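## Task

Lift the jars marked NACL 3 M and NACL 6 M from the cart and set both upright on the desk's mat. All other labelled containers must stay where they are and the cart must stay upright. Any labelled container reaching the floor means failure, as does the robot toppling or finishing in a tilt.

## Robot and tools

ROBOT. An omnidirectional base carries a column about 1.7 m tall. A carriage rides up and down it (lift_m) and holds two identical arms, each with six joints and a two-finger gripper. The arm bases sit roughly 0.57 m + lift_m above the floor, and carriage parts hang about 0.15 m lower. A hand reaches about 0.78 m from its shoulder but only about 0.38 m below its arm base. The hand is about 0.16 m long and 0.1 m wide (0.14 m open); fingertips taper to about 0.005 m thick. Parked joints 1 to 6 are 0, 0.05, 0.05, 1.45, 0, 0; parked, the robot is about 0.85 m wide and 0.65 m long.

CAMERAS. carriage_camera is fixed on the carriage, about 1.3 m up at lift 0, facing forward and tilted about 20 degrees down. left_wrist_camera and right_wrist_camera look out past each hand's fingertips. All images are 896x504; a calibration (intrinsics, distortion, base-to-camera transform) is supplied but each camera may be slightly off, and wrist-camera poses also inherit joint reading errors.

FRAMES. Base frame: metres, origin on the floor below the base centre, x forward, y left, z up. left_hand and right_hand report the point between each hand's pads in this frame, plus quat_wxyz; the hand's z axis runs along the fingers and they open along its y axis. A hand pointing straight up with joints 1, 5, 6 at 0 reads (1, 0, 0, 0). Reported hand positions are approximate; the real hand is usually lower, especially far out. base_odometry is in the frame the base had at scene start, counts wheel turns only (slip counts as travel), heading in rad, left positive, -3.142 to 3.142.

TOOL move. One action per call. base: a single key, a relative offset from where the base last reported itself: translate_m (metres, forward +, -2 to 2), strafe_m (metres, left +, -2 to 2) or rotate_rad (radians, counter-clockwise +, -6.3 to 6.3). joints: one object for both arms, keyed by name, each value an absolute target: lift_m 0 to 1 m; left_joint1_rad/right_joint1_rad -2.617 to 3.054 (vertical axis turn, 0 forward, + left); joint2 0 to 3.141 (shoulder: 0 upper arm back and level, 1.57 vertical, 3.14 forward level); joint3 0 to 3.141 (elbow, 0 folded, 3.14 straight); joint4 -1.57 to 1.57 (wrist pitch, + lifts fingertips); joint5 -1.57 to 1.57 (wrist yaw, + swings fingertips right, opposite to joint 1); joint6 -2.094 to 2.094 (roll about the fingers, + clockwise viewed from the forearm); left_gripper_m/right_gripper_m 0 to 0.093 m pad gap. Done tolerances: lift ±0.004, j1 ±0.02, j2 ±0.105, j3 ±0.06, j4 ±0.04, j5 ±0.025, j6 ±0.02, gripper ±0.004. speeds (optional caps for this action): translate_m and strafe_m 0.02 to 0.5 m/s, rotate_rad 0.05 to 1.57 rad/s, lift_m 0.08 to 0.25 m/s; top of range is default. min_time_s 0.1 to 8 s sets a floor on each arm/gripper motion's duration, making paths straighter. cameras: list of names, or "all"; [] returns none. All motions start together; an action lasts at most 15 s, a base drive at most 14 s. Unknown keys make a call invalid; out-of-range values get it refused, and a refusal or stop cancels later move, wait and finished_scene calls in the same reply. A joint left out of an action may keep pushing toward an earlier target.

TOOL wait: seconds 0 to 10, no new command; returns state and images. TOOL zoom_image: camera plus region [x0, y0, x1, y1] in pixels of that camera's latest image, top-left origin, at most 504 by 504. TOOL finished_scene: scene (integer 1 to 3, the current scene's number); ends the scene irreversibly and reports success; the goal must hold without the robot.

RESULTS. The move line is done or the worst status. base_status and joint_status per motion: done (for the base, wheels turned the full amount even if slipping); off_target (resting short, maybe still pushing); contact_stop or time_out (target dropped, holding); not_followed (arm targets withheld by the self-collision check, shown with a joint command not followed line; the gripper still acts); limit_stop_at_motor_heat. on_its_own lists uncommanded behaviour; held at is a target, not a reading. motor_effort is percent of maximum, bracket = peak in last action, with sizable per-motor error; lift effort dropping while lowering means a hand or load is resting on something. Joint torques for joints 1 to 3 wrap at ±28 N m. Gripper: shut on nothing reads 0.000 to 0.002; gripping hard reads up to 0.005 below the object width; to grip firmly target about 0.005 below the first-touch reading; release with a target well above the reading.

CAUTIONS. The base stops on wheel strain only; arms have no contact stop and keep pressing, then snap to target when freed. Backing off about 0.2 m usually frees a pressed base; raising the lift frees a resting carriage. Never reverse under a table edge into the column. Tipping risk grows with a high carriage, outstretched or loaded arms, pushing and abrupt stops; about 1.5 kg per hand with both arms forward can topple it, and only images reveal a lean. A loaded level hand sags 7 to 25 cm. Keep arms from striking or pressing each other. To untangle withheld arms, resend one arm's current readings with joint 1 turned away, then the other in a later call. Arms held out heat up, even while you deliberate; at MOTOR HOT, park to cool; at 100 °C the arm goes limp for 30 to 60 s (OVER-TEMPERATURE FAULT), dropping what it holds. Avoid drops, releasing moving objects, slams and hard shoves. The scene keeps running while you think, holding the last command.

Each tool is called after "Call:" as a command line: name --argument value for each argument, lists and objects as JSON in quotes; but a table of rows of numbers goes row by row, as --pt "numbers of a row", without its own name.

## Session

Call:
move

Scene clock: 0.00 s.
Joint torques (N m): no reading
base_odometry: x=+0.000 y=+0.000 heading=+0.000
base_status: not commanded
joint_positions: lift_m=+0.300 left_joint1_rad=+0.000 left_joint2_rad=+0.055 left_joint3_rad=+0.051 left_joint4_rad=+1.475 left_joint5_rad=+0.031 left_joint6_rad=+0.040 left_gripper_m=+0.09396 right_joint1_rad=-0.016 right_joint2_rad=+0.048 right_joint3_rad=+0.039 right_joint4_rad=+1.495 right_joint5_rad=-0.022 right_joint6_rad=+0.050 right_gripper_m=+0.09396
joint_status: not commanded
motor_effort: lift_m=+40 drive_wheels=+3
left_hand: x=+0.2485 y=+0.2991 z=+1.3127 quat_wxyz=(+0.998, +0.016, +0.049, +0.019) (m; base frame)
right_hand: x=+0.2454 y=-0.3010 z=+1.3100 quat_wxyz=(+0.999, -0.010, +0.043, +0.018) (m; base frame)
pictures: carriage_camera, left_wrist_camera, right_wrist_camera
camera_calibration:
carriage_camera: T_world_to_cam=[[-0.0301167, -0.999264, -0.0237735, 0.0346], [-0.352417, 0.0328724, -0.935266, 1.25938], [0.935359, -0.0197889, -0.353147, 0.333327], [0, 0, 0, 1]] pos_world=[0.133088, -0.000228057, 1.29639]
left_wrist_camera: T_world_to_cam=[[0.0482251, -0.997376, -0.0539998, 0.359111], [0.736143, 0.0720305, -0.672983, 0.682935], [0.675106, -0.0072969, 0.737685, -1.01191], [0, 0, 0, 1]] pos_world=[0.163094, 0.301592, 1.22547]
right_wrist_camera: T_world_to_cam=[[0.100535, -0.994933, 0.00106651, -0.321408], [0.776301, 0.0777723, -0.625547, 0.659224], [0.622294, 0.0637172, 0.780186, -1.03248], [0, 0, 0, 1]] pos_world=[0.163064, -0.305262, 1.21825]

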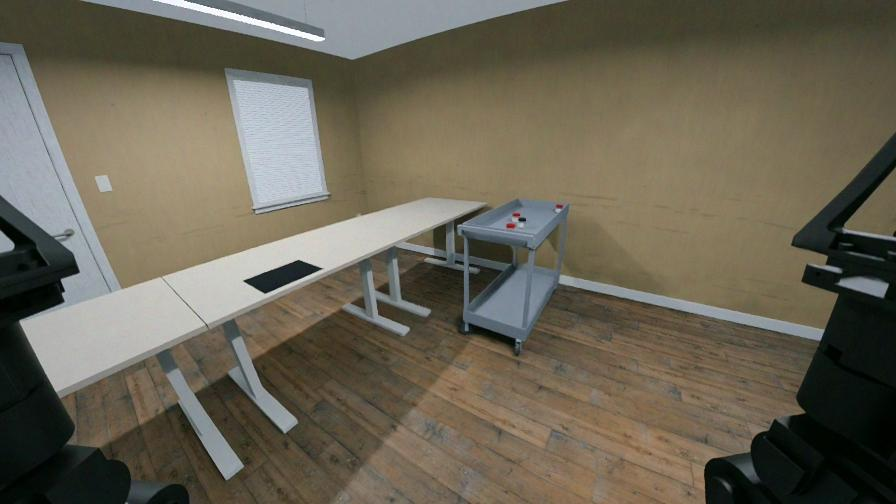

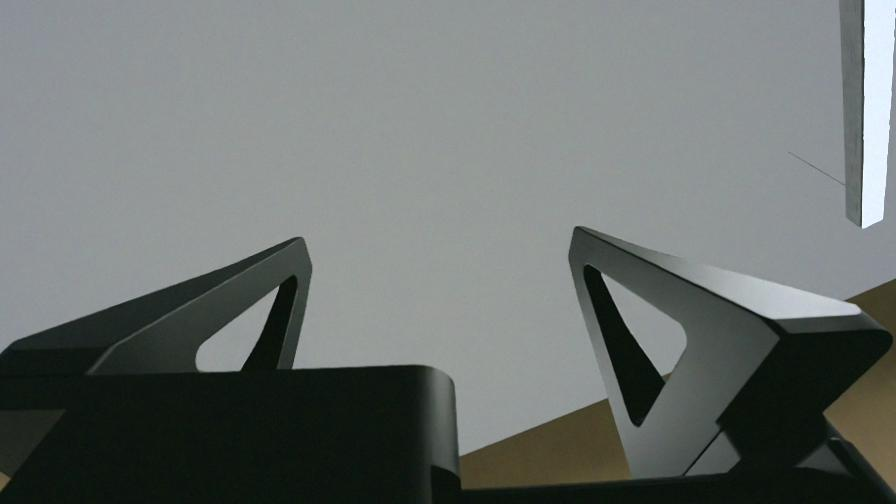

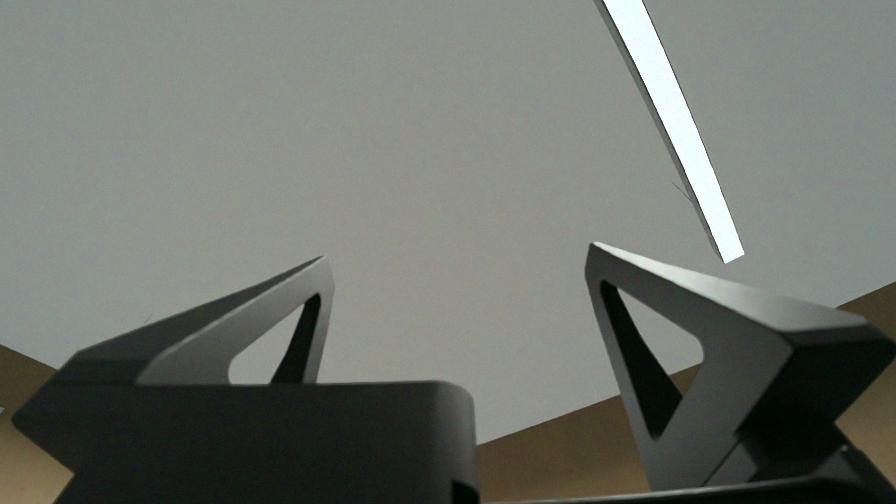

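Call:
zoom_image --camera "carriage_camera" --region '[440, 190, 600, 360]'

Call:
zoom_image --camera "carriage_camera" --region '[495, 195, 575, 245]'

Scaled by 2.965.

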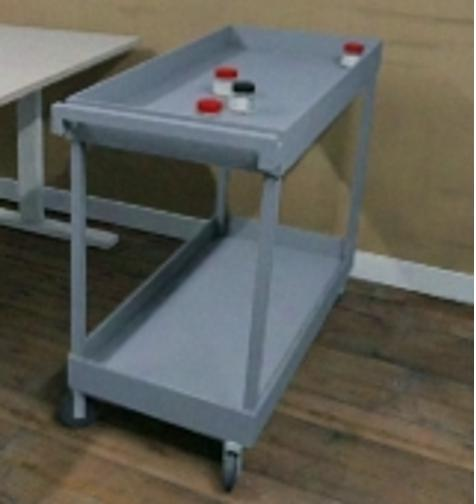

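Scaled by 6.300.

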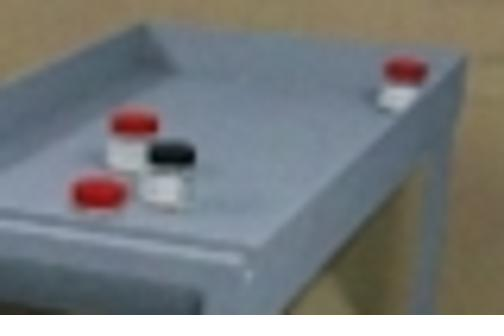

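Call:
move --base '{"rotate_rad":-0.6}' --cameras '[]'

Call:
move --base '{"strafe_m":0.2}' --cameras '[]'

Call:
move --base '{"translate_m":0.75}' --joints '{"left_joint1_rad":0,"left_joint2_rad":1.4,"left_joint3_rad":1.0,"left_joint4_rad":0.05}'

Scene clock: 5.33 s.
Joint torques (N m): left_arm=[-0.42 4.59 5.29 -0.37 -0.01 -0.04] | right_arm=[0.2 3.41 6.09 -0.32 0.08 0.07]
move: done
base_odometry: x=+0.000 y=+0.000 heading=-0.600
base_status: done
joint_positions: lift_m=+0.300 left_joint1_rad=+0.000 left_joint2_rad=+0.055 left_joint3_rad=+0.051 left_joint4_rad=+1.475 left_joint5_rad=+0.031 left_joint6_rad=+0.040 left_gripper_m=+0.09396 right_joint1_rad=-0.016 right_joint2_rad=+0.048 right_joint3_rad=+0.039 right_joint4_rad=+1.495 right_joint5_rad=-0.022 right_joint6_rad=+0.050 right_gripper_m=+0.09396
joint_status: not commanded
motor_effort: lift_m=+40(41) drive_wheels=+8(20)
left_hand: x=+0.2485 y=+0.2991 z=+1.3127 quat_wxyz=(+0.998, +0.016, +0.049, +0.019) (m; base frame)
right_hand: x=+0.2454 y=-0.3010 z=+1.3100 quat_wxyz=(+0.999, -0.010, +0.043, +0.018) (m; base frame)
pictures: none
No camera images: "cameras" was empty.

Scene clock: 7.40 s.
Joint torques (N m): left_arm=[-0.36 4.57 5.3 -0.37 -0.01 -0.04] | right_arm=[0.32 3.41 6.11 -0.31 0.08 0.07]
move: done
base_odometry: x=+0.113 y=+0.165 heading=-0.601
base_status: done
joint_positions: lift_m=+0.300 left_joint1_rad=+0.000 left_joint2_rad=+0.055 left_joint3_rad=+0.051 left_joint4_rad=+1.475 left_joint5_rad=+0.031 left_joint6_rad=+0.040 left_gripper_m=+0.09396 right_joint1_rad=-0.016 right_joint2_rad=+0.048 right_joint3_rad=+0.039 right_joint4_rad=+1.495 right_joint5_rad=-0.022 right_joint6_rad=+0.050 right_gripper_m=+0.09396
joint_status: not commanded
motor_effort: lift_m=+40(41) drive_wheels=-5(19)
left_hand: x=+0.2485 y=+0.2991 z=+1.3127 quat_wxyz=(+0.998, +0.016, +0.049, +0.019) (m; base frame)
right_hand: x=+0.2454 y=-0.3010 z=+1.3100 quat_wxyz=(+0.999, -0.010, +0.043, +0.017) (m; base frame)
pictures: none
No camera images: "cameras" was empty.

Scene clock: 11.13 s.
Joint torques (N m): left_arm=[-0.46 -6.93 9.87 1.86 0.02 -0.04] | right_arm=[0.23 3.49 6.05 -0.3 0.08 0.07]
move: done
base_odometry: x=+0.732 y=-0.258 heading=-0.600
base_status: done
joint_positions: lift_m=+0.300 left_joint1_rad=+0.000 left_joint2_rad=+1.397 left_joint3_rad=+0.963 left_joint4_rad=+0.053 left_joint5_rad=+0.031 left_joint6_rad=+0.040 left_gripper_m=+0.09396 right_joint1_rad=-0.016 right_joint2_rad=+0.048 right_joint3_rad=+0.039 right_joint4_rad=+1.494 right_joint5_rad=-0.022 right_joint6_rad=+0.050 right_gripper_m=+0.09396
joint_status: all done
motor_effort: lift_m=+40(41) drive_wheels=-2(22)
left_hand: x=+0.6725 y=+0.2992 z=+1.1143 quat_wxyz=(+0.560, +0.025, +0.828, -0.002) (m; base frame)
right_hand: x=+0.2456 y=-0.3010 z=+1.3099 quat_wxyz=(+0.999, -0.010, +0.043, +0.017) (m; base frame)
pictures: carriage_camera, left_wrist_camera, right_wrist_camera
camera_calibration:
carriage_camera: T_world_to_cam=[[-0.0301167, -0.999264, -0.0237735, 0.0346], [-0.352417, 0.0328724, -0.935266, 1.25938], [0.935359, -0.0197889, -0.353147, 0.333327], [0, 0, 0, 1]] pos_world=[0.133088, -0.000228057, 1.29639]
left_wrist_camera: T_world_to_cam=[[-0.0649311, -0.997407, -0.0310234, 0.378573], [-0.851293, 0.0715864, -0.519783, 1.13427], [0.520657, -0.0073401, -0.853735, 0.72543], [0, 0, 0, 1]] pos_world=[0.612474, 0.301718, 1.22064]
right_wrist_camera: T_world_to_cam=[[0.0997766, -0.995009, 0.000978039, -0.321168], [0.775883, 0.0771878, -0.626138, 0.659769], [0.622937, 0.0632327, 0.779712, -1.03227], [0, 0, 0, 1]] pos_world=[0.16318, -0.305218, 1.21829]

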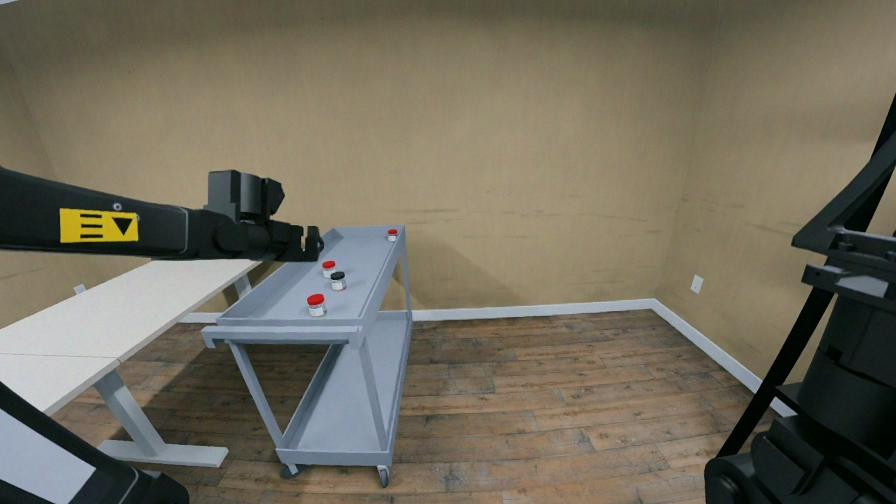

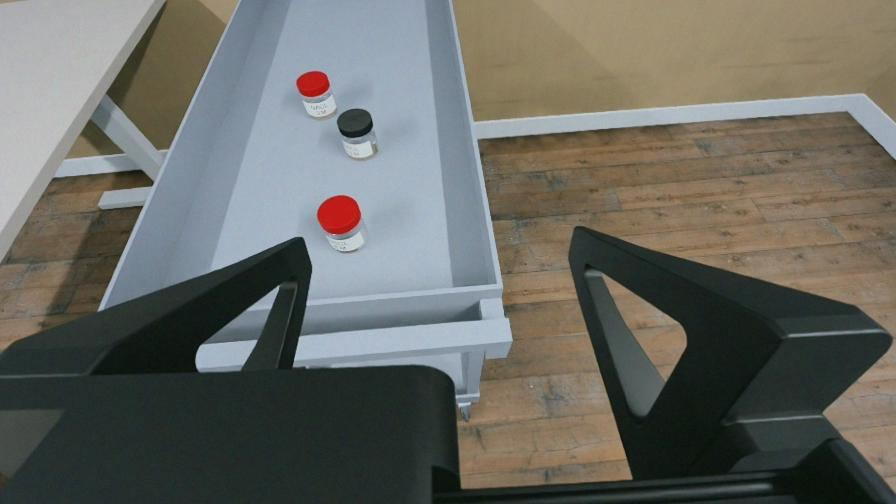

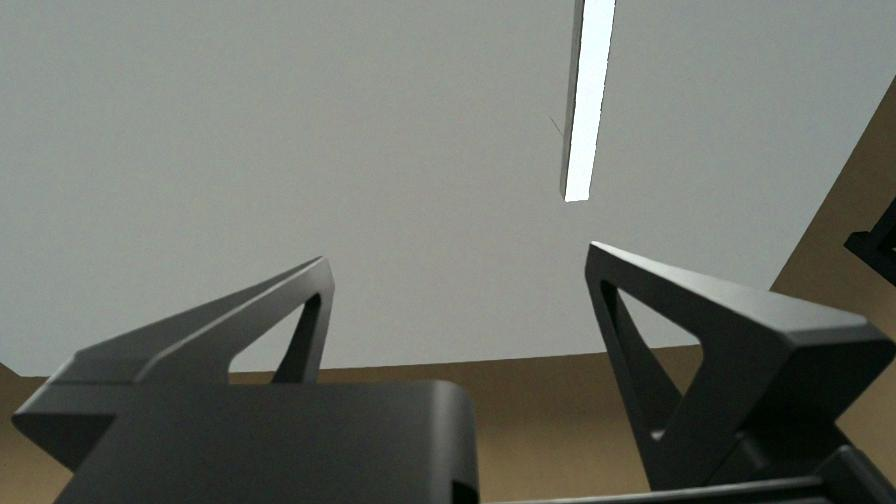

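Call:
zoom_image --camera "left_wrist_camera" --region '[290, 65, 345, 125]'

Call:
zoom_image --camera "left_wrist_camera" --region '[330, 105, 385, 165]'

Call:
zoom_image --camera "left_wrist_camera" --region '[315, 195, 370, 255]'

Call:
zoom_image --camera "carriage_camera" --region '[295, 225, 405, 325]'

Scaled by 8.400.

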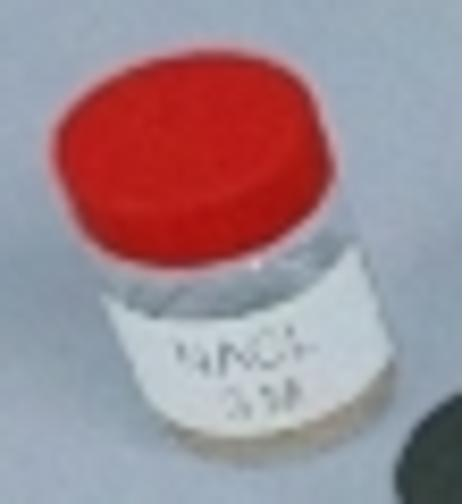

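Scaled by 8.400.

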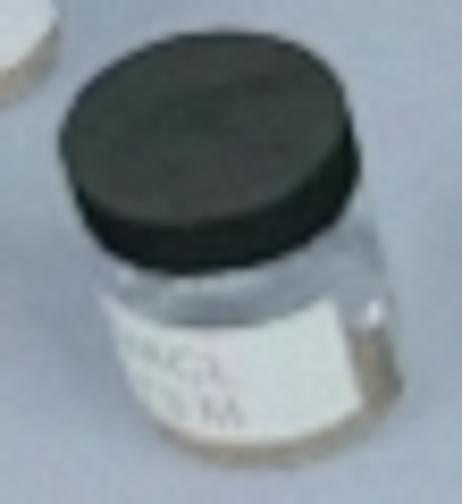

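Scaled by 8.400.

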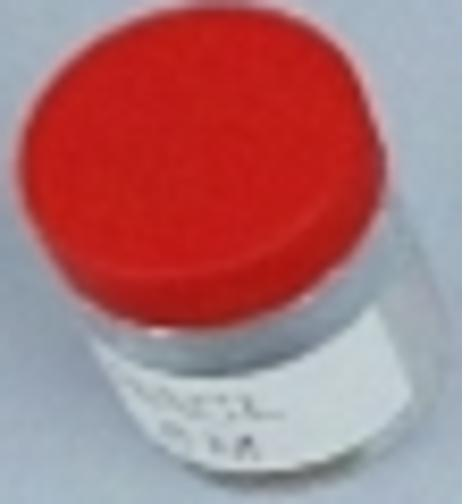

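Scaled by 4.582.

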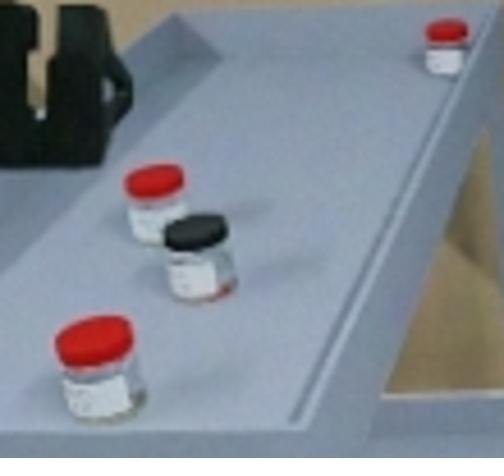

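Call:
move --joints '{"lift_m":0.17,"left_joint1_rad":0.12,"left_joint4_rad":0.25}' --cameras '["left_wrist_camera"]'

Call:
zoom_image --camera "left_wrist_camera" --region '[280, 80, 520, 260]'

Call:
move --base '{"translate_m":0.17}' --cameras '["left_wrist_camera","carriage_camera"]'

Call:
zoom_image --camera "left_wrist_camera" --region '[280, 80, 520, 260]'

Scene clock: 14.17 s.
Joint torques (N m): left_arm=[-0.18 -7.36 9.17 2.14 0.01 -0.04] | right_arm=[0.25 3.38 6.12 -0.3 0.09 0.06]
move: done
base_odometry: x=+0.732 y=-0.258 heading=-0.600
base_status: not commanded
joint_positions: lift_m=+0.170 left_joint1_rad=+0.117 left_joint2_rad=+1.399 left_joint3_rad=+0.973 left_joint4_rad=+0.228 left_joint5_rad=+0.031 left_joint6_rad=+0.040 left_gripper_m=+0.09396 right_joint1_rad=-0.016 right_joint2_rad=+0.048 right_joint3_rad=+0.039 right_joint4_rad=+1.494 right_joint5_rad=-0.022 right_joint6_rad=+0.050 right_gripper_m=+0.09396
joint_status: all done
motor_effort: lift_m=+36(36) drive_wheels=+7(7)
left_hand: x=+0.6838 y=+0.3532 z=+1.0301 quat_wxyz=(+0.633, -0.020, +0.773, +0.037) (m; base frame)
right_hand: x=+0.2456 y=-0.3010 z=+1.1803 quat_wxyz=(+0.999, -0.010, +0.043, +0.017) (m; base frame)
pictures: left_wrist_camera
camera_calibration:
left_wrist_camera: T_world_to_cam=[[0.0580118, -0.997418, -0.0423261, 0.358128], [-0.745453, -0.0150784, -0.666388, 1.20545], [0.664029, 0.0702105, -0.744403, 0.410039], [0, 0, 0, 1]] pos_world=[0.605554, 0.346591, 1.12369]

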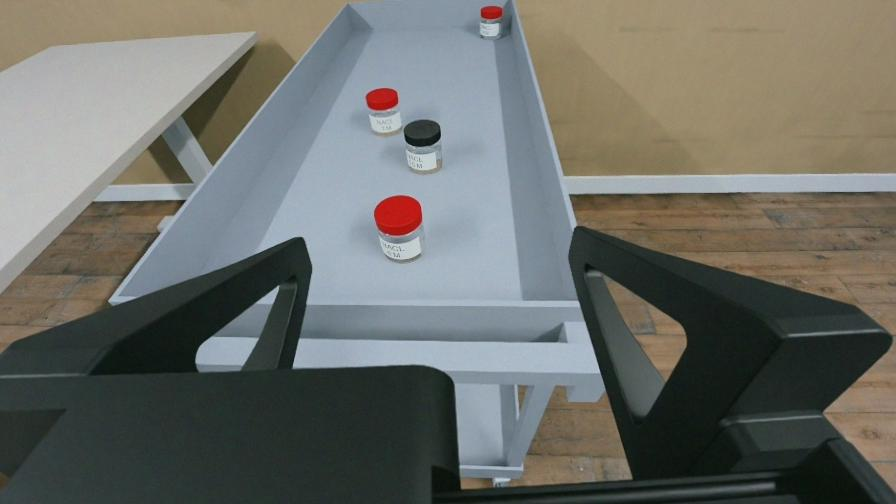

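Scaled by 2.100.

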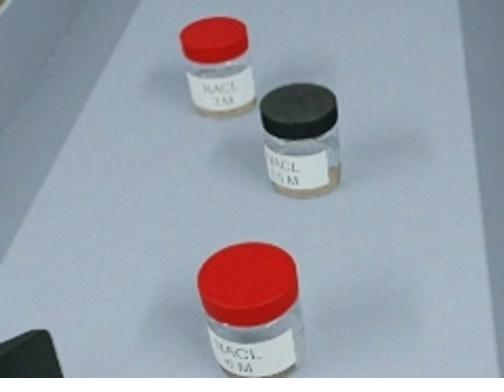

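Scene clock: 16.10 s.
Joint torques (N m): left_arm=[-0.18 -7.09 9.16 2.1 0.02 -0.04] | right_arm=[0.32 3.37 6.12 -0.31 0.09 0.06]
move: done
base_odometry: x=+0.873 y=-0.354 heading=-0.599
base_status: done
joint_positions: lift_m=+0.170 left_joint1_rad=+0.117 left_joint2_rad=+1.399 left_joint3_rad=+0.973 left_joint4_rad=+0.232 left_joint5_rad=+0.031 left_joint6_rad=+0.040 left_gripper_m=+0.09396 right_joint1_rad=-0.016 right_joint2_rad=+0.048 right_joint3_rad=+0.039 right_joint4_rad=+1.494 right_joint5_rad=-0.022 right_joint6_rad=+0.050 right_gripper_m=+0.09396
joint_status: not commanded
motor_effort: lift_m=+35(36) drive_wheels=-3(18)
left_hand: x=+0.6840 y=+0.3532 z=+1.0311 quat_wxyz=(+0.634, -0.020, +0.772, +0.038) (m; base frame)
right_hand: x=+0.2456 y=-0.3010 z=+1.1803 quat_wxyz=(+0.999, -0.010, +0.043, +0.017) (m; base frame)
pictures: carriage_camera, left_wrist_camera
camera_calibration:
carriage_camera: T_world_to_cam=[[-0.0301167, -0.999264, -0.0237735, 0.0315182], [-0.352417, 0.0328724, -0.935266, 1.13814], [0.935359, -0.0197889, -0.353147, 0.287548], [0, 0, 0, 1]] pos_world=[0.133088, -0.000228057, 1.16676]
left_wrist_camera: T_world_to_cam=[[0.0581887, -0.997397, -0.0425726, 0.358309], [-0.742669, -0.0147512, -0.669496, 1.20746], [0.667126, 0.0705745, -0.741594, 0.405516], [0, 0, 0, 1]] pos_world=[0.605364, 0.346568, 1.12437]

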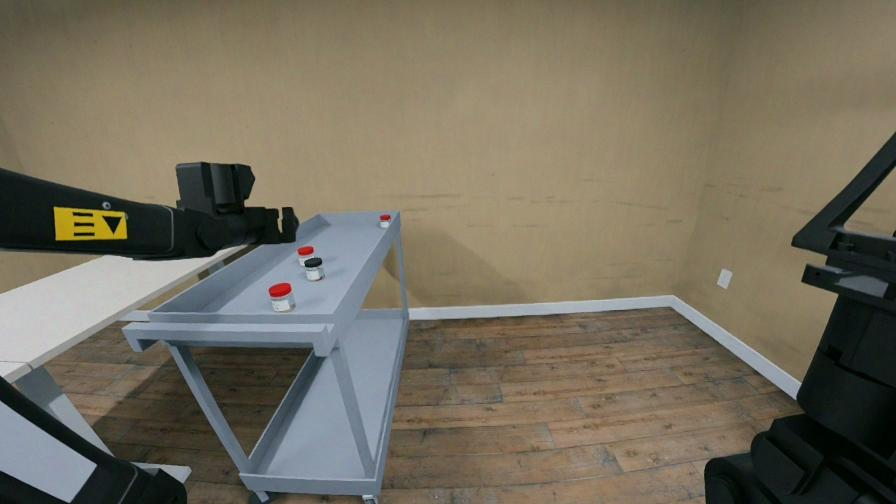

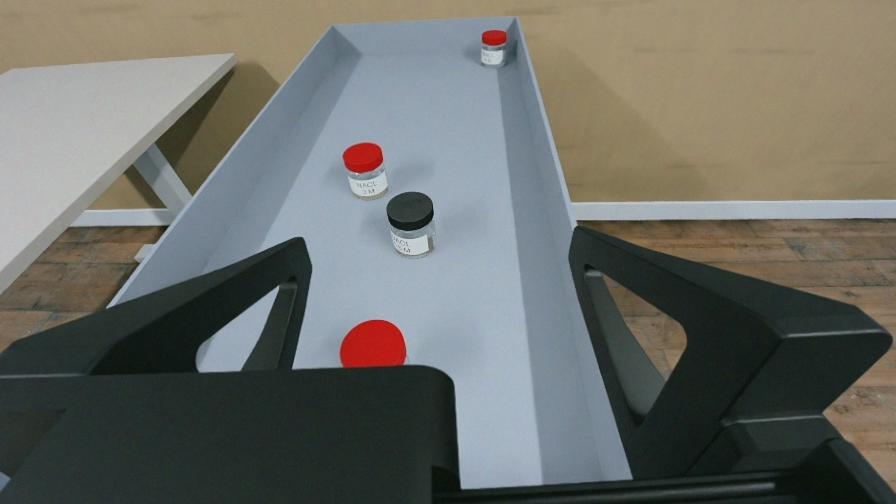

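Scaled by 2.100.

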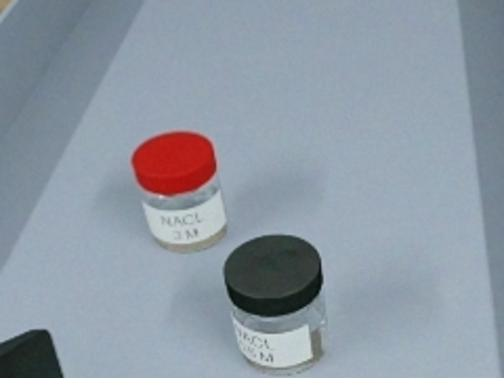

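Call:
zoom_image --camera "left_wrist_camera" --region '[385, 215, 440, 265]'

Call:
move --base '{"translate_m":-0.22}' --cameras '["left_wrist_camera"]'

Call:
zoom_image --camera "left_wrist_camera" --region '[365, 175, 435, 255]'

Scaled by 9.164.

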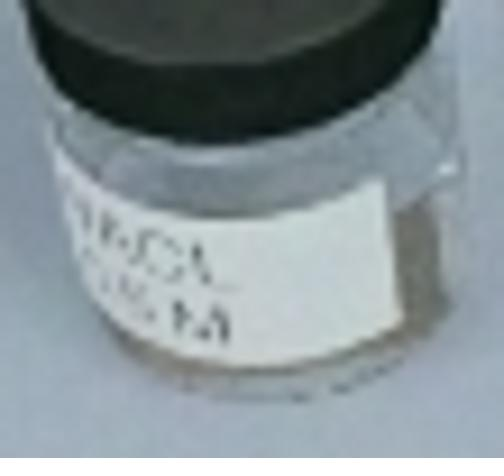

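Scene clock: 22.93 s.
Joint torques (N m): left_arm=[-0.16 -7.2 9.14 2.08 0.02 -0.05] | right_arm=[0.23 3.4 6.12 -0.31 0.09 0.06]
move: done
base_odometry: x=+0.691 y=-0.230 heading=-0.599
base_status: done
joint_positions: lift_m=+0.170 left_joint1_rad=+0.117 left_joint2_rad=+1.399 left_joint3_rad=+0.973 left_joint4_rad=+0.236 left_joint5_rad=+0.031 left_joint6_rad=+0.040 left_gripper_m=+0.09396 right_joint1_rad=-0.016 right_joint2_rad=+0.048 right_joint3_rad=+0.039 right_joint4_rad=+1.494 right_joint5_rad=-0.022 right_joint6_rad=+0.050 right_gripper_m=+0.09396
joint_status: not commanded
motor_effort: lift_m=+36(36) drive_wheels=+1(13)
left_hand: x=+0.6841 y=+0.3534 z=+1.0320 quat_wxyz=(+0.636, -0.020, +0.771, +0.038) (m; base frame)
right_hand: x=+0.2455 y=-0.3010 z=+1.1803 quat_wxyz=(+0.999, -0.010, +0.043, +0.017) (m; base frame)
pictures: left_wrist_camera
camera_calibration:
left_wrist_camera: T_world_to_cam=[[0.0587147, -0.997358, -0.0427737, 0.358364], [-0.740376, -0.0147647, -0.672031, 1.20917], [0.669624, 0.0711267, -0.739287, 0.401737], [0, 0, 0, 1]] pos_world=[0.60519, 0.346696, 1.12493]

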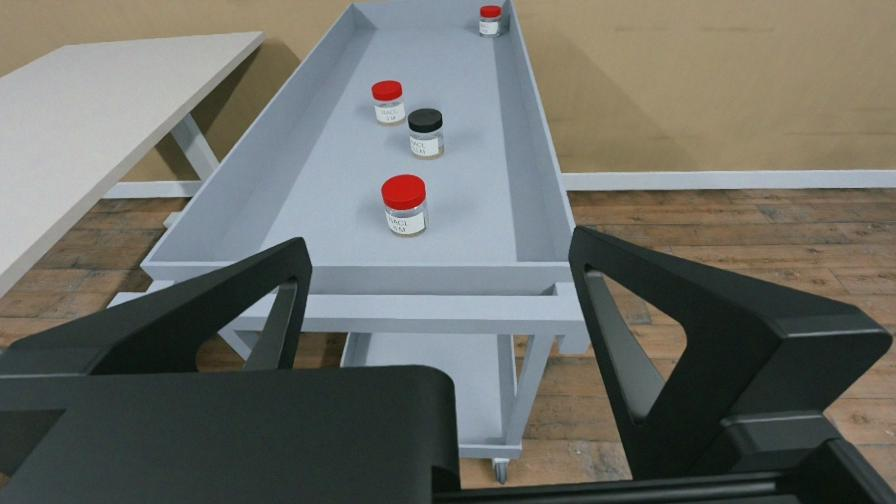

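Scaled by 6.300.

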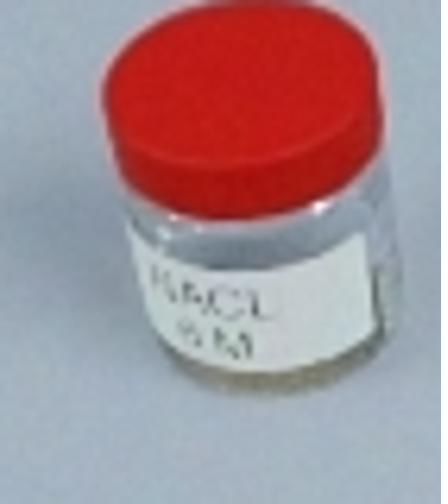

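Call:
zoom_image --camera "left_wrist_camera" --region '[472, 0, 508, 45]'

Call:
move --base '{"translate_m":0.08}' --joints '{"lift_m":0.1,"left_joint1_rad":0.15,"left_joint4_rad":0.4}' --cameras '["left_wrist_camera"]'

Call:
zoom_image --camera "left_wrist_camera" --region '[390, 180, 460, 270]'

Scaled by 11.200.

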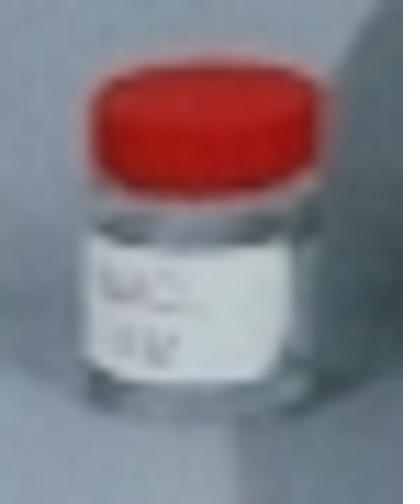

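Scene clock: 25.17 s.
Joint torques (N m): left_arm=[-0.02 -7.16 9.13 2.08 0.01 -0.05] | right_arm=[0.24 3.37 6.11 -0.32 0.09 0.06]
move: done
base_odometry: x=+0.757 y=-0.275 heading=-0.599
base_status: done
joint_positions: lift_m=+0.100 left_joint1_rad=+0.146 left_joint2_rad=+1.399 left_joint3_rad=+0.973 left_joint4_rad=+0.381 left_joint5_rad=+0.031 left_joint6_rad=+0.040 left_gripper_m=+0.09396 right_joint1_rad=-0.016 right_joint2_rad=+0.048 right_joint3_rad=+0.039 right_joint4_rad=+1.494 right_joint5_rad=-0.022 right_joint6_rad=+0.050 right_gripper_m=+0.09396
joint_status: all done
motor_effort: lift_m=+37(37) drive_wheels=+6(13)
left_hand: x=+0.6866 y=+0.3672 z=+0.9974 quat_wxyz=(+0.689, -0.028, +0.722, +0.053) (m; base frame)
right_hand: x=+0.2455 y=-0.3010 z=+1.1103 quat_wxyz=(+0.999, -0.010, +0.043, +0.017) (m; base frame)
pictures: left_wrist_camera
camera_calibration:
left_wrist_camera: T_world_to_cam=[[0.0939612, -0.994279, -0.0507958, 0.35316], [-0.635667, -0.0206477, -0.771687, 1.21766], [0.766223, 0.104798, -0.633971, 0.189725], [0, 0, 0, 1]] pos_world=[0.595471, 0.356399, 1.07787]

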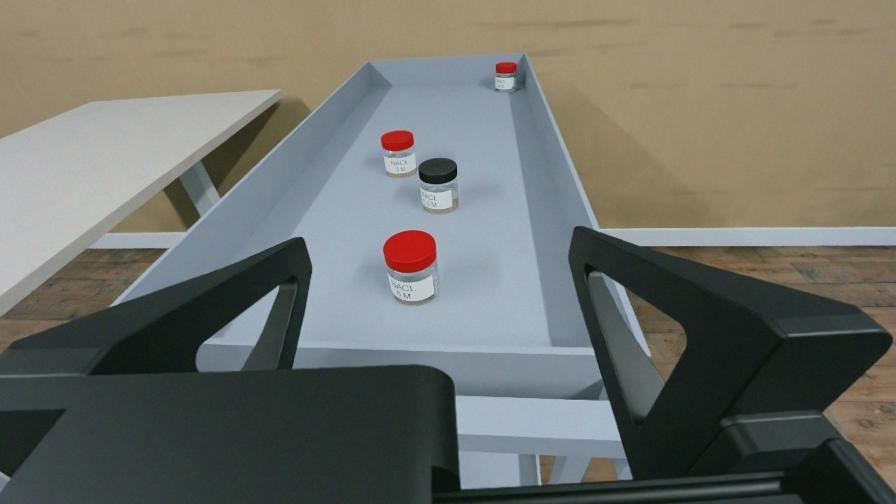

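Scaled by 5.600.

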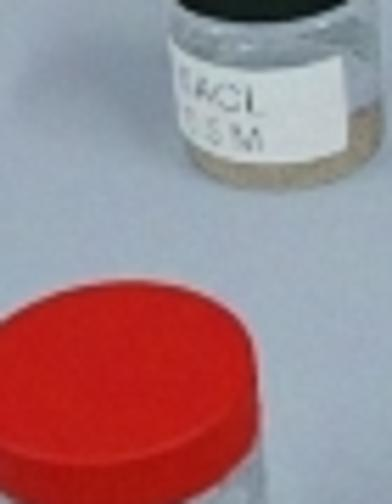

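Call:
zoom_image --camera "left_wrist_camera" --region '[380, 255, 445, 310]'

Call:
zoom_image --camera "left_wrist_camera" --region '[488, 57, 524, 97]'

Scaled by 7.754.

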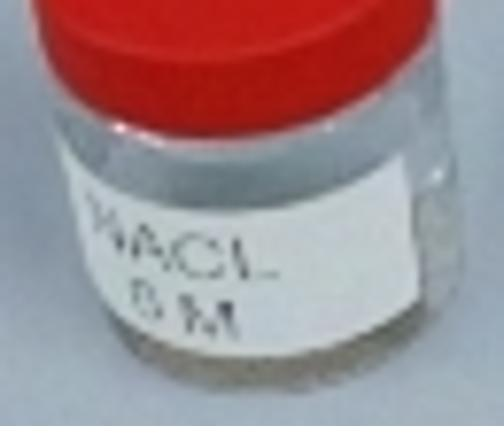

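Scaled by 12.600.

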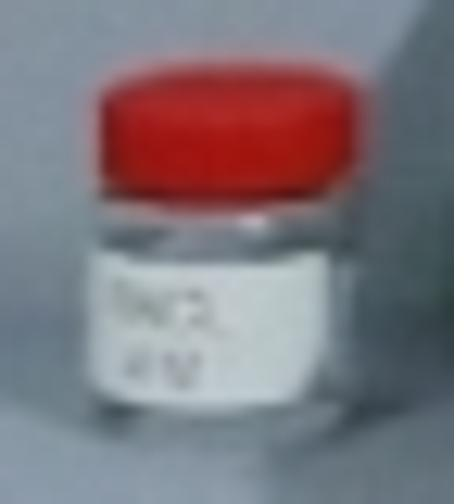

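Call:
move --base '{"translate_m":0.1}' --joints '{"left_joint4_rad":0.2}' --cameras '["left_wrist_camera","carriage_camera"]'

Call:
zoom_image --camera "left_wrist_camera" --region '[370, 250, 440, 320]'

Scene clock: 27.80 s.
Joint torques (N m): left_arm=[-0.1 -7.15 9.16 1.91 0.02 -0.04] | right_arm=[0.28 3.41 6.13 -0.3 0.09 0.06]
move: done
base_odometry: x=+0.840 y=-0.331 heading=-0.599
base_status: done
joint_positions: lift_m=+0.100 left_joint1_rad=+0.146 left_joint2_rad=+1.399 left_joint3_rad=+0.973 left_joint4_rad=+0.203 left_joint5_rad=+0.031 left_joint6_rad=+0.040 left_gripper_m=+0.09396 right_joint1_rad=-0.016 right_joint2_rad=+0.048 right_joint3_rad=+0.039 right_joint4_rad=+1.493 right_joint5_rad=-0.022 right_joint6_rad=+0.050 right_gripper_m=+0.09396
joint_status: all done
motor_effort: lift_m=+36(37) drive_wheels=-3(17)
left_hand: x=+0.6809 y=+0.3663 z=+0.9540 quat_wxyz=(+0.622, -0.032, +0.781, +0.046) (m; base frame)
right_hand: x=+0.2457 y=-0.3010 z=+1.1102 quat_wxyz=(+0.999, -0.010, +0.044, +0.017) (m; base frame)
pictures: carriage_camera, left_wrist_camera
camera_calibration:
carriage_camera: T_world_to_cam=[[-0.0301167, -0.999264, -0.0237735, 0.0298525], [-0.352417, 0.0328724, -0.935266, 1.07261], [0.935359, -0.0197889, -0.353147, 0.262805], [0, 0, 0, 1]] pos_world=[0.133088, -0.000228057, 1.09669]
left_wrist_camera: T_world_to_cam=[[0.0858649, -0.99547, -0.0408317, 0.347099], [-0.761067, -0.0390877, -0.647494, 1.15418], [0.642965, 0.0866728, -0.760976, 0.378493], [0, 0, 0, 1]] pos_world=[0.605245, 0.357836, 1.04952]

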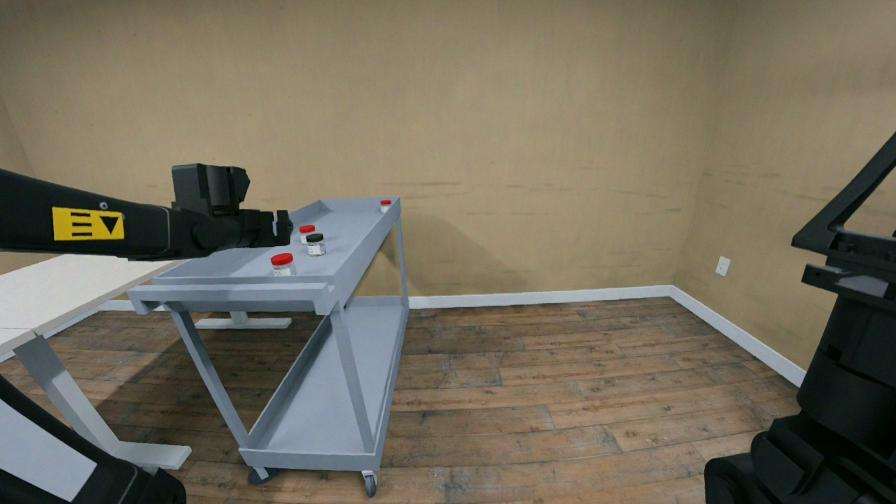

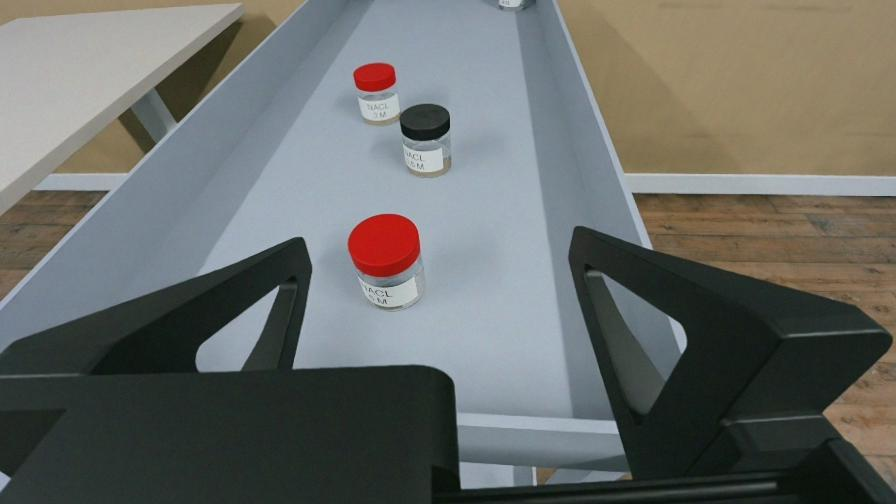

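Scaled by 7.200.

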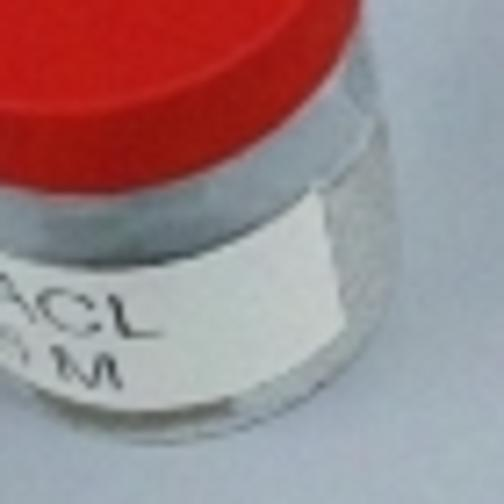

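Call:
zoom_image --camera "left_wrist_camera" --region '[345, 265, 405, 315]'

Scaled by 8.400.

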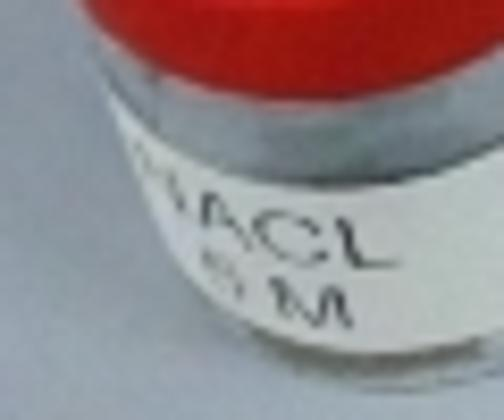

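Call:
move --joints '{"left_joint1_rad":0.55,"left_joint4_rad":0.3,"left_joint5_rad":0.75}' --cameras '["left_wrist_camera"]'

Scene clock: 29.90 s.
Joint torques (N m): left_arm=[0.03 -6.89 9.01 1.96 0.17 -0.04] | right_arm=[0.23 3.4 6.12 -0.3 0.08 0.06]
move: done
base_odometry: x=+0.840 y=-0.331 heading=-0.599
base_status: not commanded
joint_positions: lift_m=+0.100 left_joint1_rad=+0.545 left_joint2_rad=+1.399 left_joint3_rad=+0.973 left_joint4_rad=+0.279 left_joint5_rad=+0.737 left_joint6_rad=+0.040 left_gripper_m=+0.09396 right_joint1_rad=-0.016 right_joint2_rad=+0.048 right_joint3_rad=+0.039 right_joint4_rad=+1.493 right_joint5_rad=-0.022 right_joint6_rad=+0.050 right_gripper_m=+0.09396
joint_status: all done
motor_effort: lift_m=+36(37) drive_wheels=-3(3)
left_hand: x=+0.6432 y=+0.4242 z=+0.9790 quat_wxyz=(+0.662, +0.052, +0.743, -0.086) (m; base frame)
right_hand: x=+0.2457 y=-0.3010 z=+1.1102 quat_wxyz=(+0.999, -0.010, +0.044, +0.017) (m; base frame)
pictures: left_wrist_camera
camera_calibration:
left_wrist_camera: T_world_to_cam=[[-0.209049, -0.97676, 0.0473126, 0.504388], [-0.673337, 0.108687, -0.731303, 1.10692], [0.709165, -0.184736, -0.68041, 0.410394], [0, 0, 0, 1]] pos_world=[0.559736, 0.448173, 1.06487]

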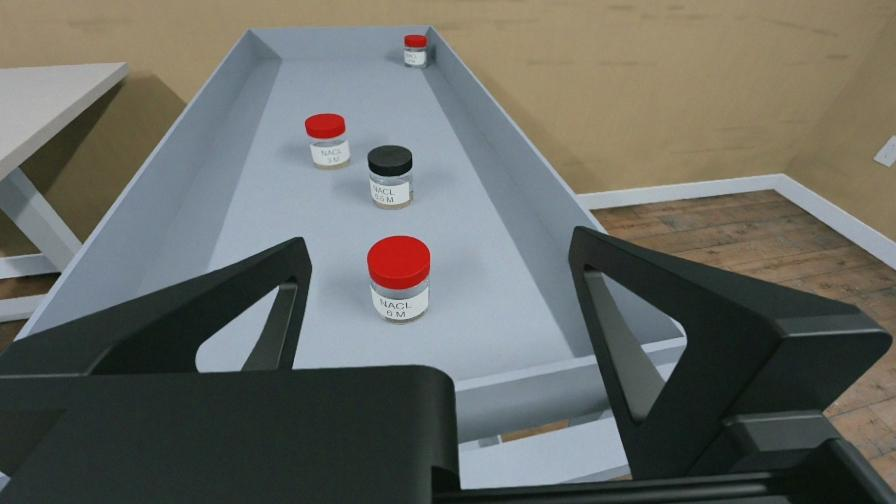

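Call:
move --base '{"strafe_m":-0.45}' --joints '{"lift_m":0.65}' --cameras '[]'

Call:
move --base '{"translate_m":0.93}' --joints '{"left_joint1_rad":0,"left_joint2_rad":0.05,"left_joint3_rad":0.05,"left_joint4_rad":1.45,"left_joint5_rad":0,"left_joint6_rad":0}' --cameras '[]'

Call:
move --base '{"rotate_rad":1.571}' --cameras '["carriage_camera"]'

Scene clock: 36.80 s.
Joint torques (N m): left_arm=[0.06 -7.27 8.95 1.79 0.12 -0.04] | right_arm=[0.23 3.38 6.13 -0.3 0.09 0.06]
move: done
base_odometry: x=+0.586 y=-0.703 heading=-0.599
base_status: done
joint_positions: lift_m=+0.650 left_joint1_rad=+0.546 left_joint2_rad=+1.403 left_joint3_rad=+0.974 left_joint4_rad=+0.295 left_joint5_rad=+0.743 left_joint6_rad=+0.040 left_gripper_m=+0.09396 right_joint1_rad=-0.016 right_joint2_rad=+0.048 right_joint3_rad=+0.039 right_joint4_rad=+1.493 right_joint5_rad=-0.022 right_joint6_rad=+0.050 right_gripper_m=+0.09396
joint_status: all done
motor_effort: lift_m=+42(52) drive_wheels=+1(18)
left_hand: x=+0.6439 y=+0.4242 z=+1.5310 quat_wxyz=(+0.666, +0.056, +0.739, -0.084) (m; base frame)
right_hand: x=+0.2458 y=-0.3010 z=+1.6596 quat_wxyz=(+0.999, -0.010, +0.044, +0.018) (m; base frame)
pictures: none
No camera images: "cameras" was empty.

Scene clock: 41.07 s.
Joint torques (N m): left_arm=[-0.98 3.92 3.84 -0.24 -0.11 -0.17] | right_arm=[0.18 3.32 6.15 -0.26 0.09 0.06]
move: done
base_odometry: x=+1.354 y=-1.228 heading=-0.599
base_status: done
joint_positions: lift_m=+0.650 left_joint1_rad=+0.006 left_joint2_rad=+0.054 left_joint3_rad=+0.062 left_joint4_rad=+1.443 left_joint5_rad=+0.011 left_joint6_rad=+0.015 left_gripper_m=+0.09397 right_joint1_rad=-0.016 right_joint2_rad=+0.048 right_joint3_rad=+0.039 right_joint4_rad=+1.492 right_joint5_rad=-0.022 right_joint6_rad=+0.050 right_gripper_m=+0.09396
joint_status: all done
motor_effort: lift_m=+42(43) drive_wheels=+7(21)
left_hand: x=+0.2529 y=+0.3027 z=+1.6646 quat_wxyz=(+0.998, +0.006, +0.060, +0.010) (m; base frame)
right_hand: x=+0.2460 y=-0.3010 z=+1.6596 quat_wxyz=(+0.999, -0.010, +0.044, +0.018) (m; base frame)
pictures: none
No camera images: "cameras" was empty.

Scene clock: 44.17 s.
Joint torques (N m): left_arm=[-0.91 3.79 4.1 -0.25 -0.08 -0.17] | right_arm=[0.17 3.38 6.13 -0.28 0.08 0.06]
move: done
base_odometry: x=+1.354 y=-1.228 heading=+0.972
base_status: done
joint_positions: lift_m=+0.650 left_joint1_rad=+0.006 left_joint2_rad=+0.054 left_joint3_rad=+0.060 left_joint4_rad=+1.444 left_joint5_rad=+0.008 left_joint6_rad=+0.014 left_gripper_m=+0.09398 right_joint1_rad=-0.016 right_joint2_rad=+0.048 right_joint3_rad=+0.039 right_joint4_rad=+1.492 right_joint5_rad=-0.022 right_joint6_rad=+0.050 right_gripper_m=+0.09397
joint_status: not commanded
motor_effort: lift_m=+42(43) drive_wheels=+8(18)
left_hand: x=+0.2533 y=+0.3032 z=+1.6641 quat_wxyz=(+0.998, +0.004, +0.061, +0.010) (m; base frame)
right_hand: x=+0.2460 y=-0.3010 z=+1.6596 quat_wxyz=(+0.999, -0.010, +0.044, +0.018) (m; base frame)
pictures: carriage_camera
camera_calibration:
carriage_camera: T_world_to_cam=[[-0.0301167, -0.999264, -0.0237735, 0.042916], [-0.352417, 0.0328724, -0.935266, 1.58654], [0.935359, -0.0197889, -0.353147, 0.456859], [0, 0, 0, 1]] pos_world=[0.133088, -0.000228057, 1.64619]

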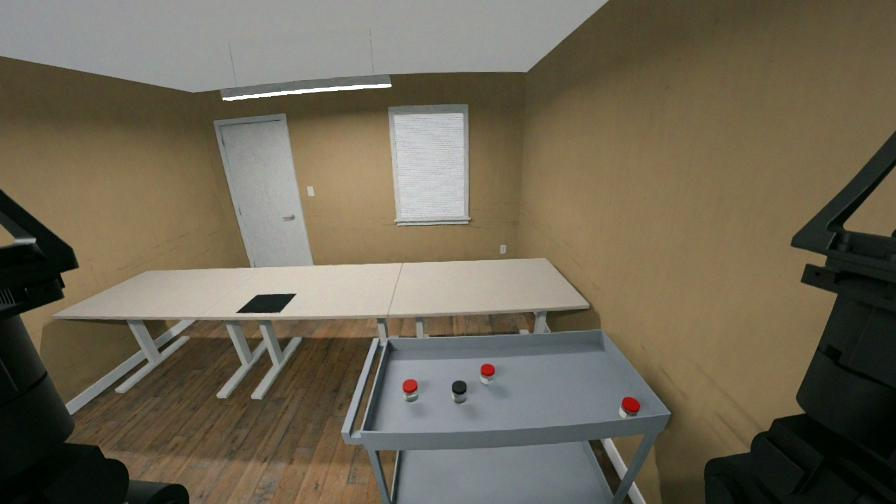

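Call:
move --base '{"translate_m":0.3}' --joints '{"left_joint1_rad":-0.402,"left_joint2_rad":2.637,"left_joint3_rad":1.349,"left_joint4_rad":-0.112,"right_joint1_rad":0.347,"right_joint2_rad":2.739,"right_joint3_rad":1.585,"right_joint4_rad":-0.146,"right_joint5_rad":0,"right_joint6_rad":0,"left_gripper_m":0.08,"right_gripper_m":0.08}'

Scene clock: 47.80 s.
Joint torques (N m): left_arm=[-1.22 -13.65 4.88 0.51 -0.04 -0.16] | right_arm=[0.69 -11.71 6.02 0.94 0.24 -0.02]
move: done
base_odometry: x=+1.523 y=-0.980 heading=+0.972
base_status: done
joint_positions: lift_m=+0.650 left_joint1_rad=-0.396 left_joint2_rad=+2.635 left_joint3_rad=+1.329 left_joint4_rad=-0.100 left_joint5_rad=+0.006 left_joint6_rad=+0.014 left_gripper_m=+0.08006 right_joint1_rad=+0.341 right_joint2_rad=+2.732 right_joint3_rad=+1.568 right_joint4_rad=-0.134 right_joint5_rad=-0.016 right_joint6_rad=+0.008 right_gripper_m=+0.08014
joint_status: all done
motor_effort: lift_m=+42(43) drive_wheels=-5(25)
left_hand: x=+0.6033 y=+0.1441 z=+1.0091 quat_wxyz=(+0.080, +0.203, +0.976, -0.019) (m; base frame)
right_hand: x=+0.6740 y=-0.1413 z=+1.0111 quat_wxyz=(+0.132, -0.165, +0.977, +0.031) (m; base frame)
pictures: carriage_camera, left_wrist_camera, right_wrist_camera
camera_calibration:
carriage_camera: T_world_to_cam=[[-0.0301167, -0.999264, -0.0237735, 0.0429162], [-0.352417, 0.0328724, -0.935266, 1.58654], [0.935359, -0.0197889, -0.353147, 0.456861], [0, 0, 0, 1]] pos_world=[0.133088, -0.000228057, 1.6462]
left_wrist_camera: T_world_to_cam=[[-0.413909, -0.910111, 0.0194094, 0.363244], [-0.804846, 0.375831, 0.45932, -0.0281508], [-0.425327, 0.174495, -0.888059, 1.2496], [0, 0, 0, 1]] pos_world=[0.659182, 0.123123, 1.1156]
right_wrist_camera: T_world_to_cam=[[0.267762, -0.963163, -0.0249235, -0.287272], [-0.912906, -0.261892, 0.313074, 0.268608], [-0.308069, -0.0610767, -0.949402, 1.28204], [0, 0, 0, 1]] pos_world=[0.717092, -0.128041, 1.12592]

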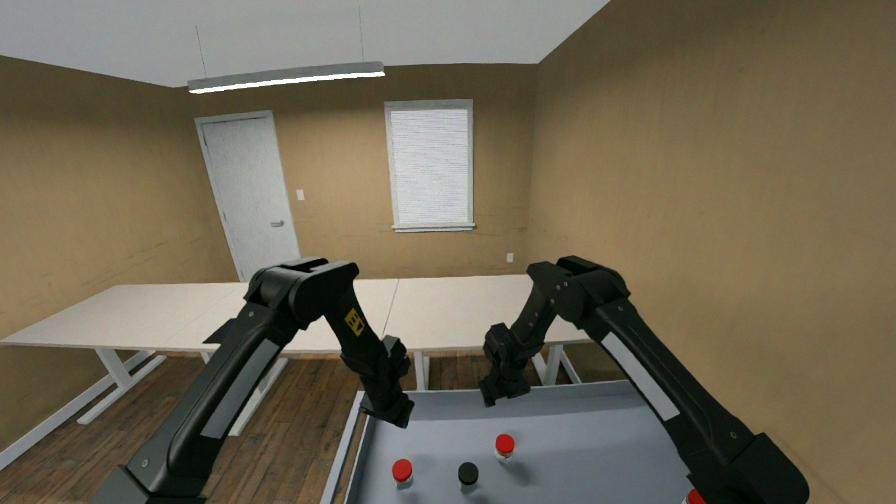

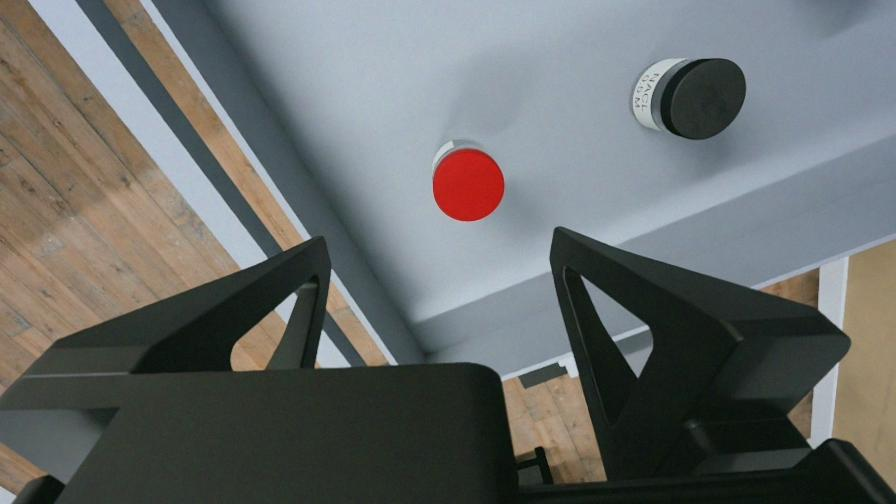

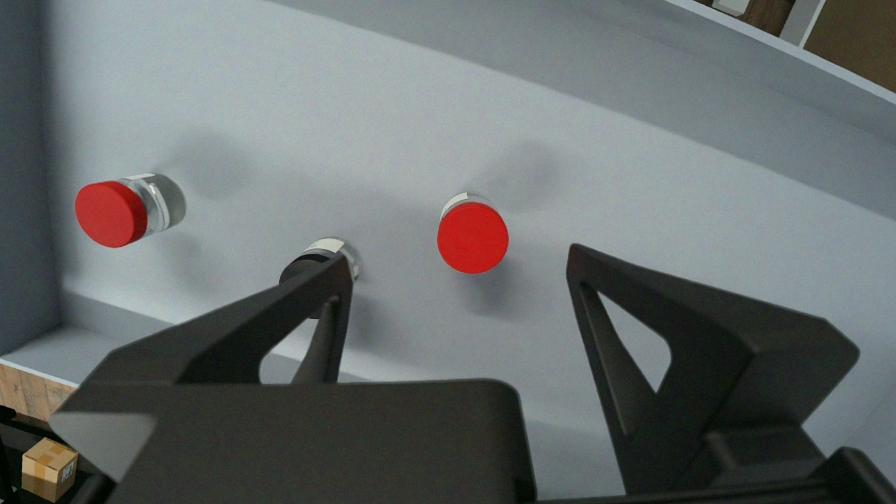

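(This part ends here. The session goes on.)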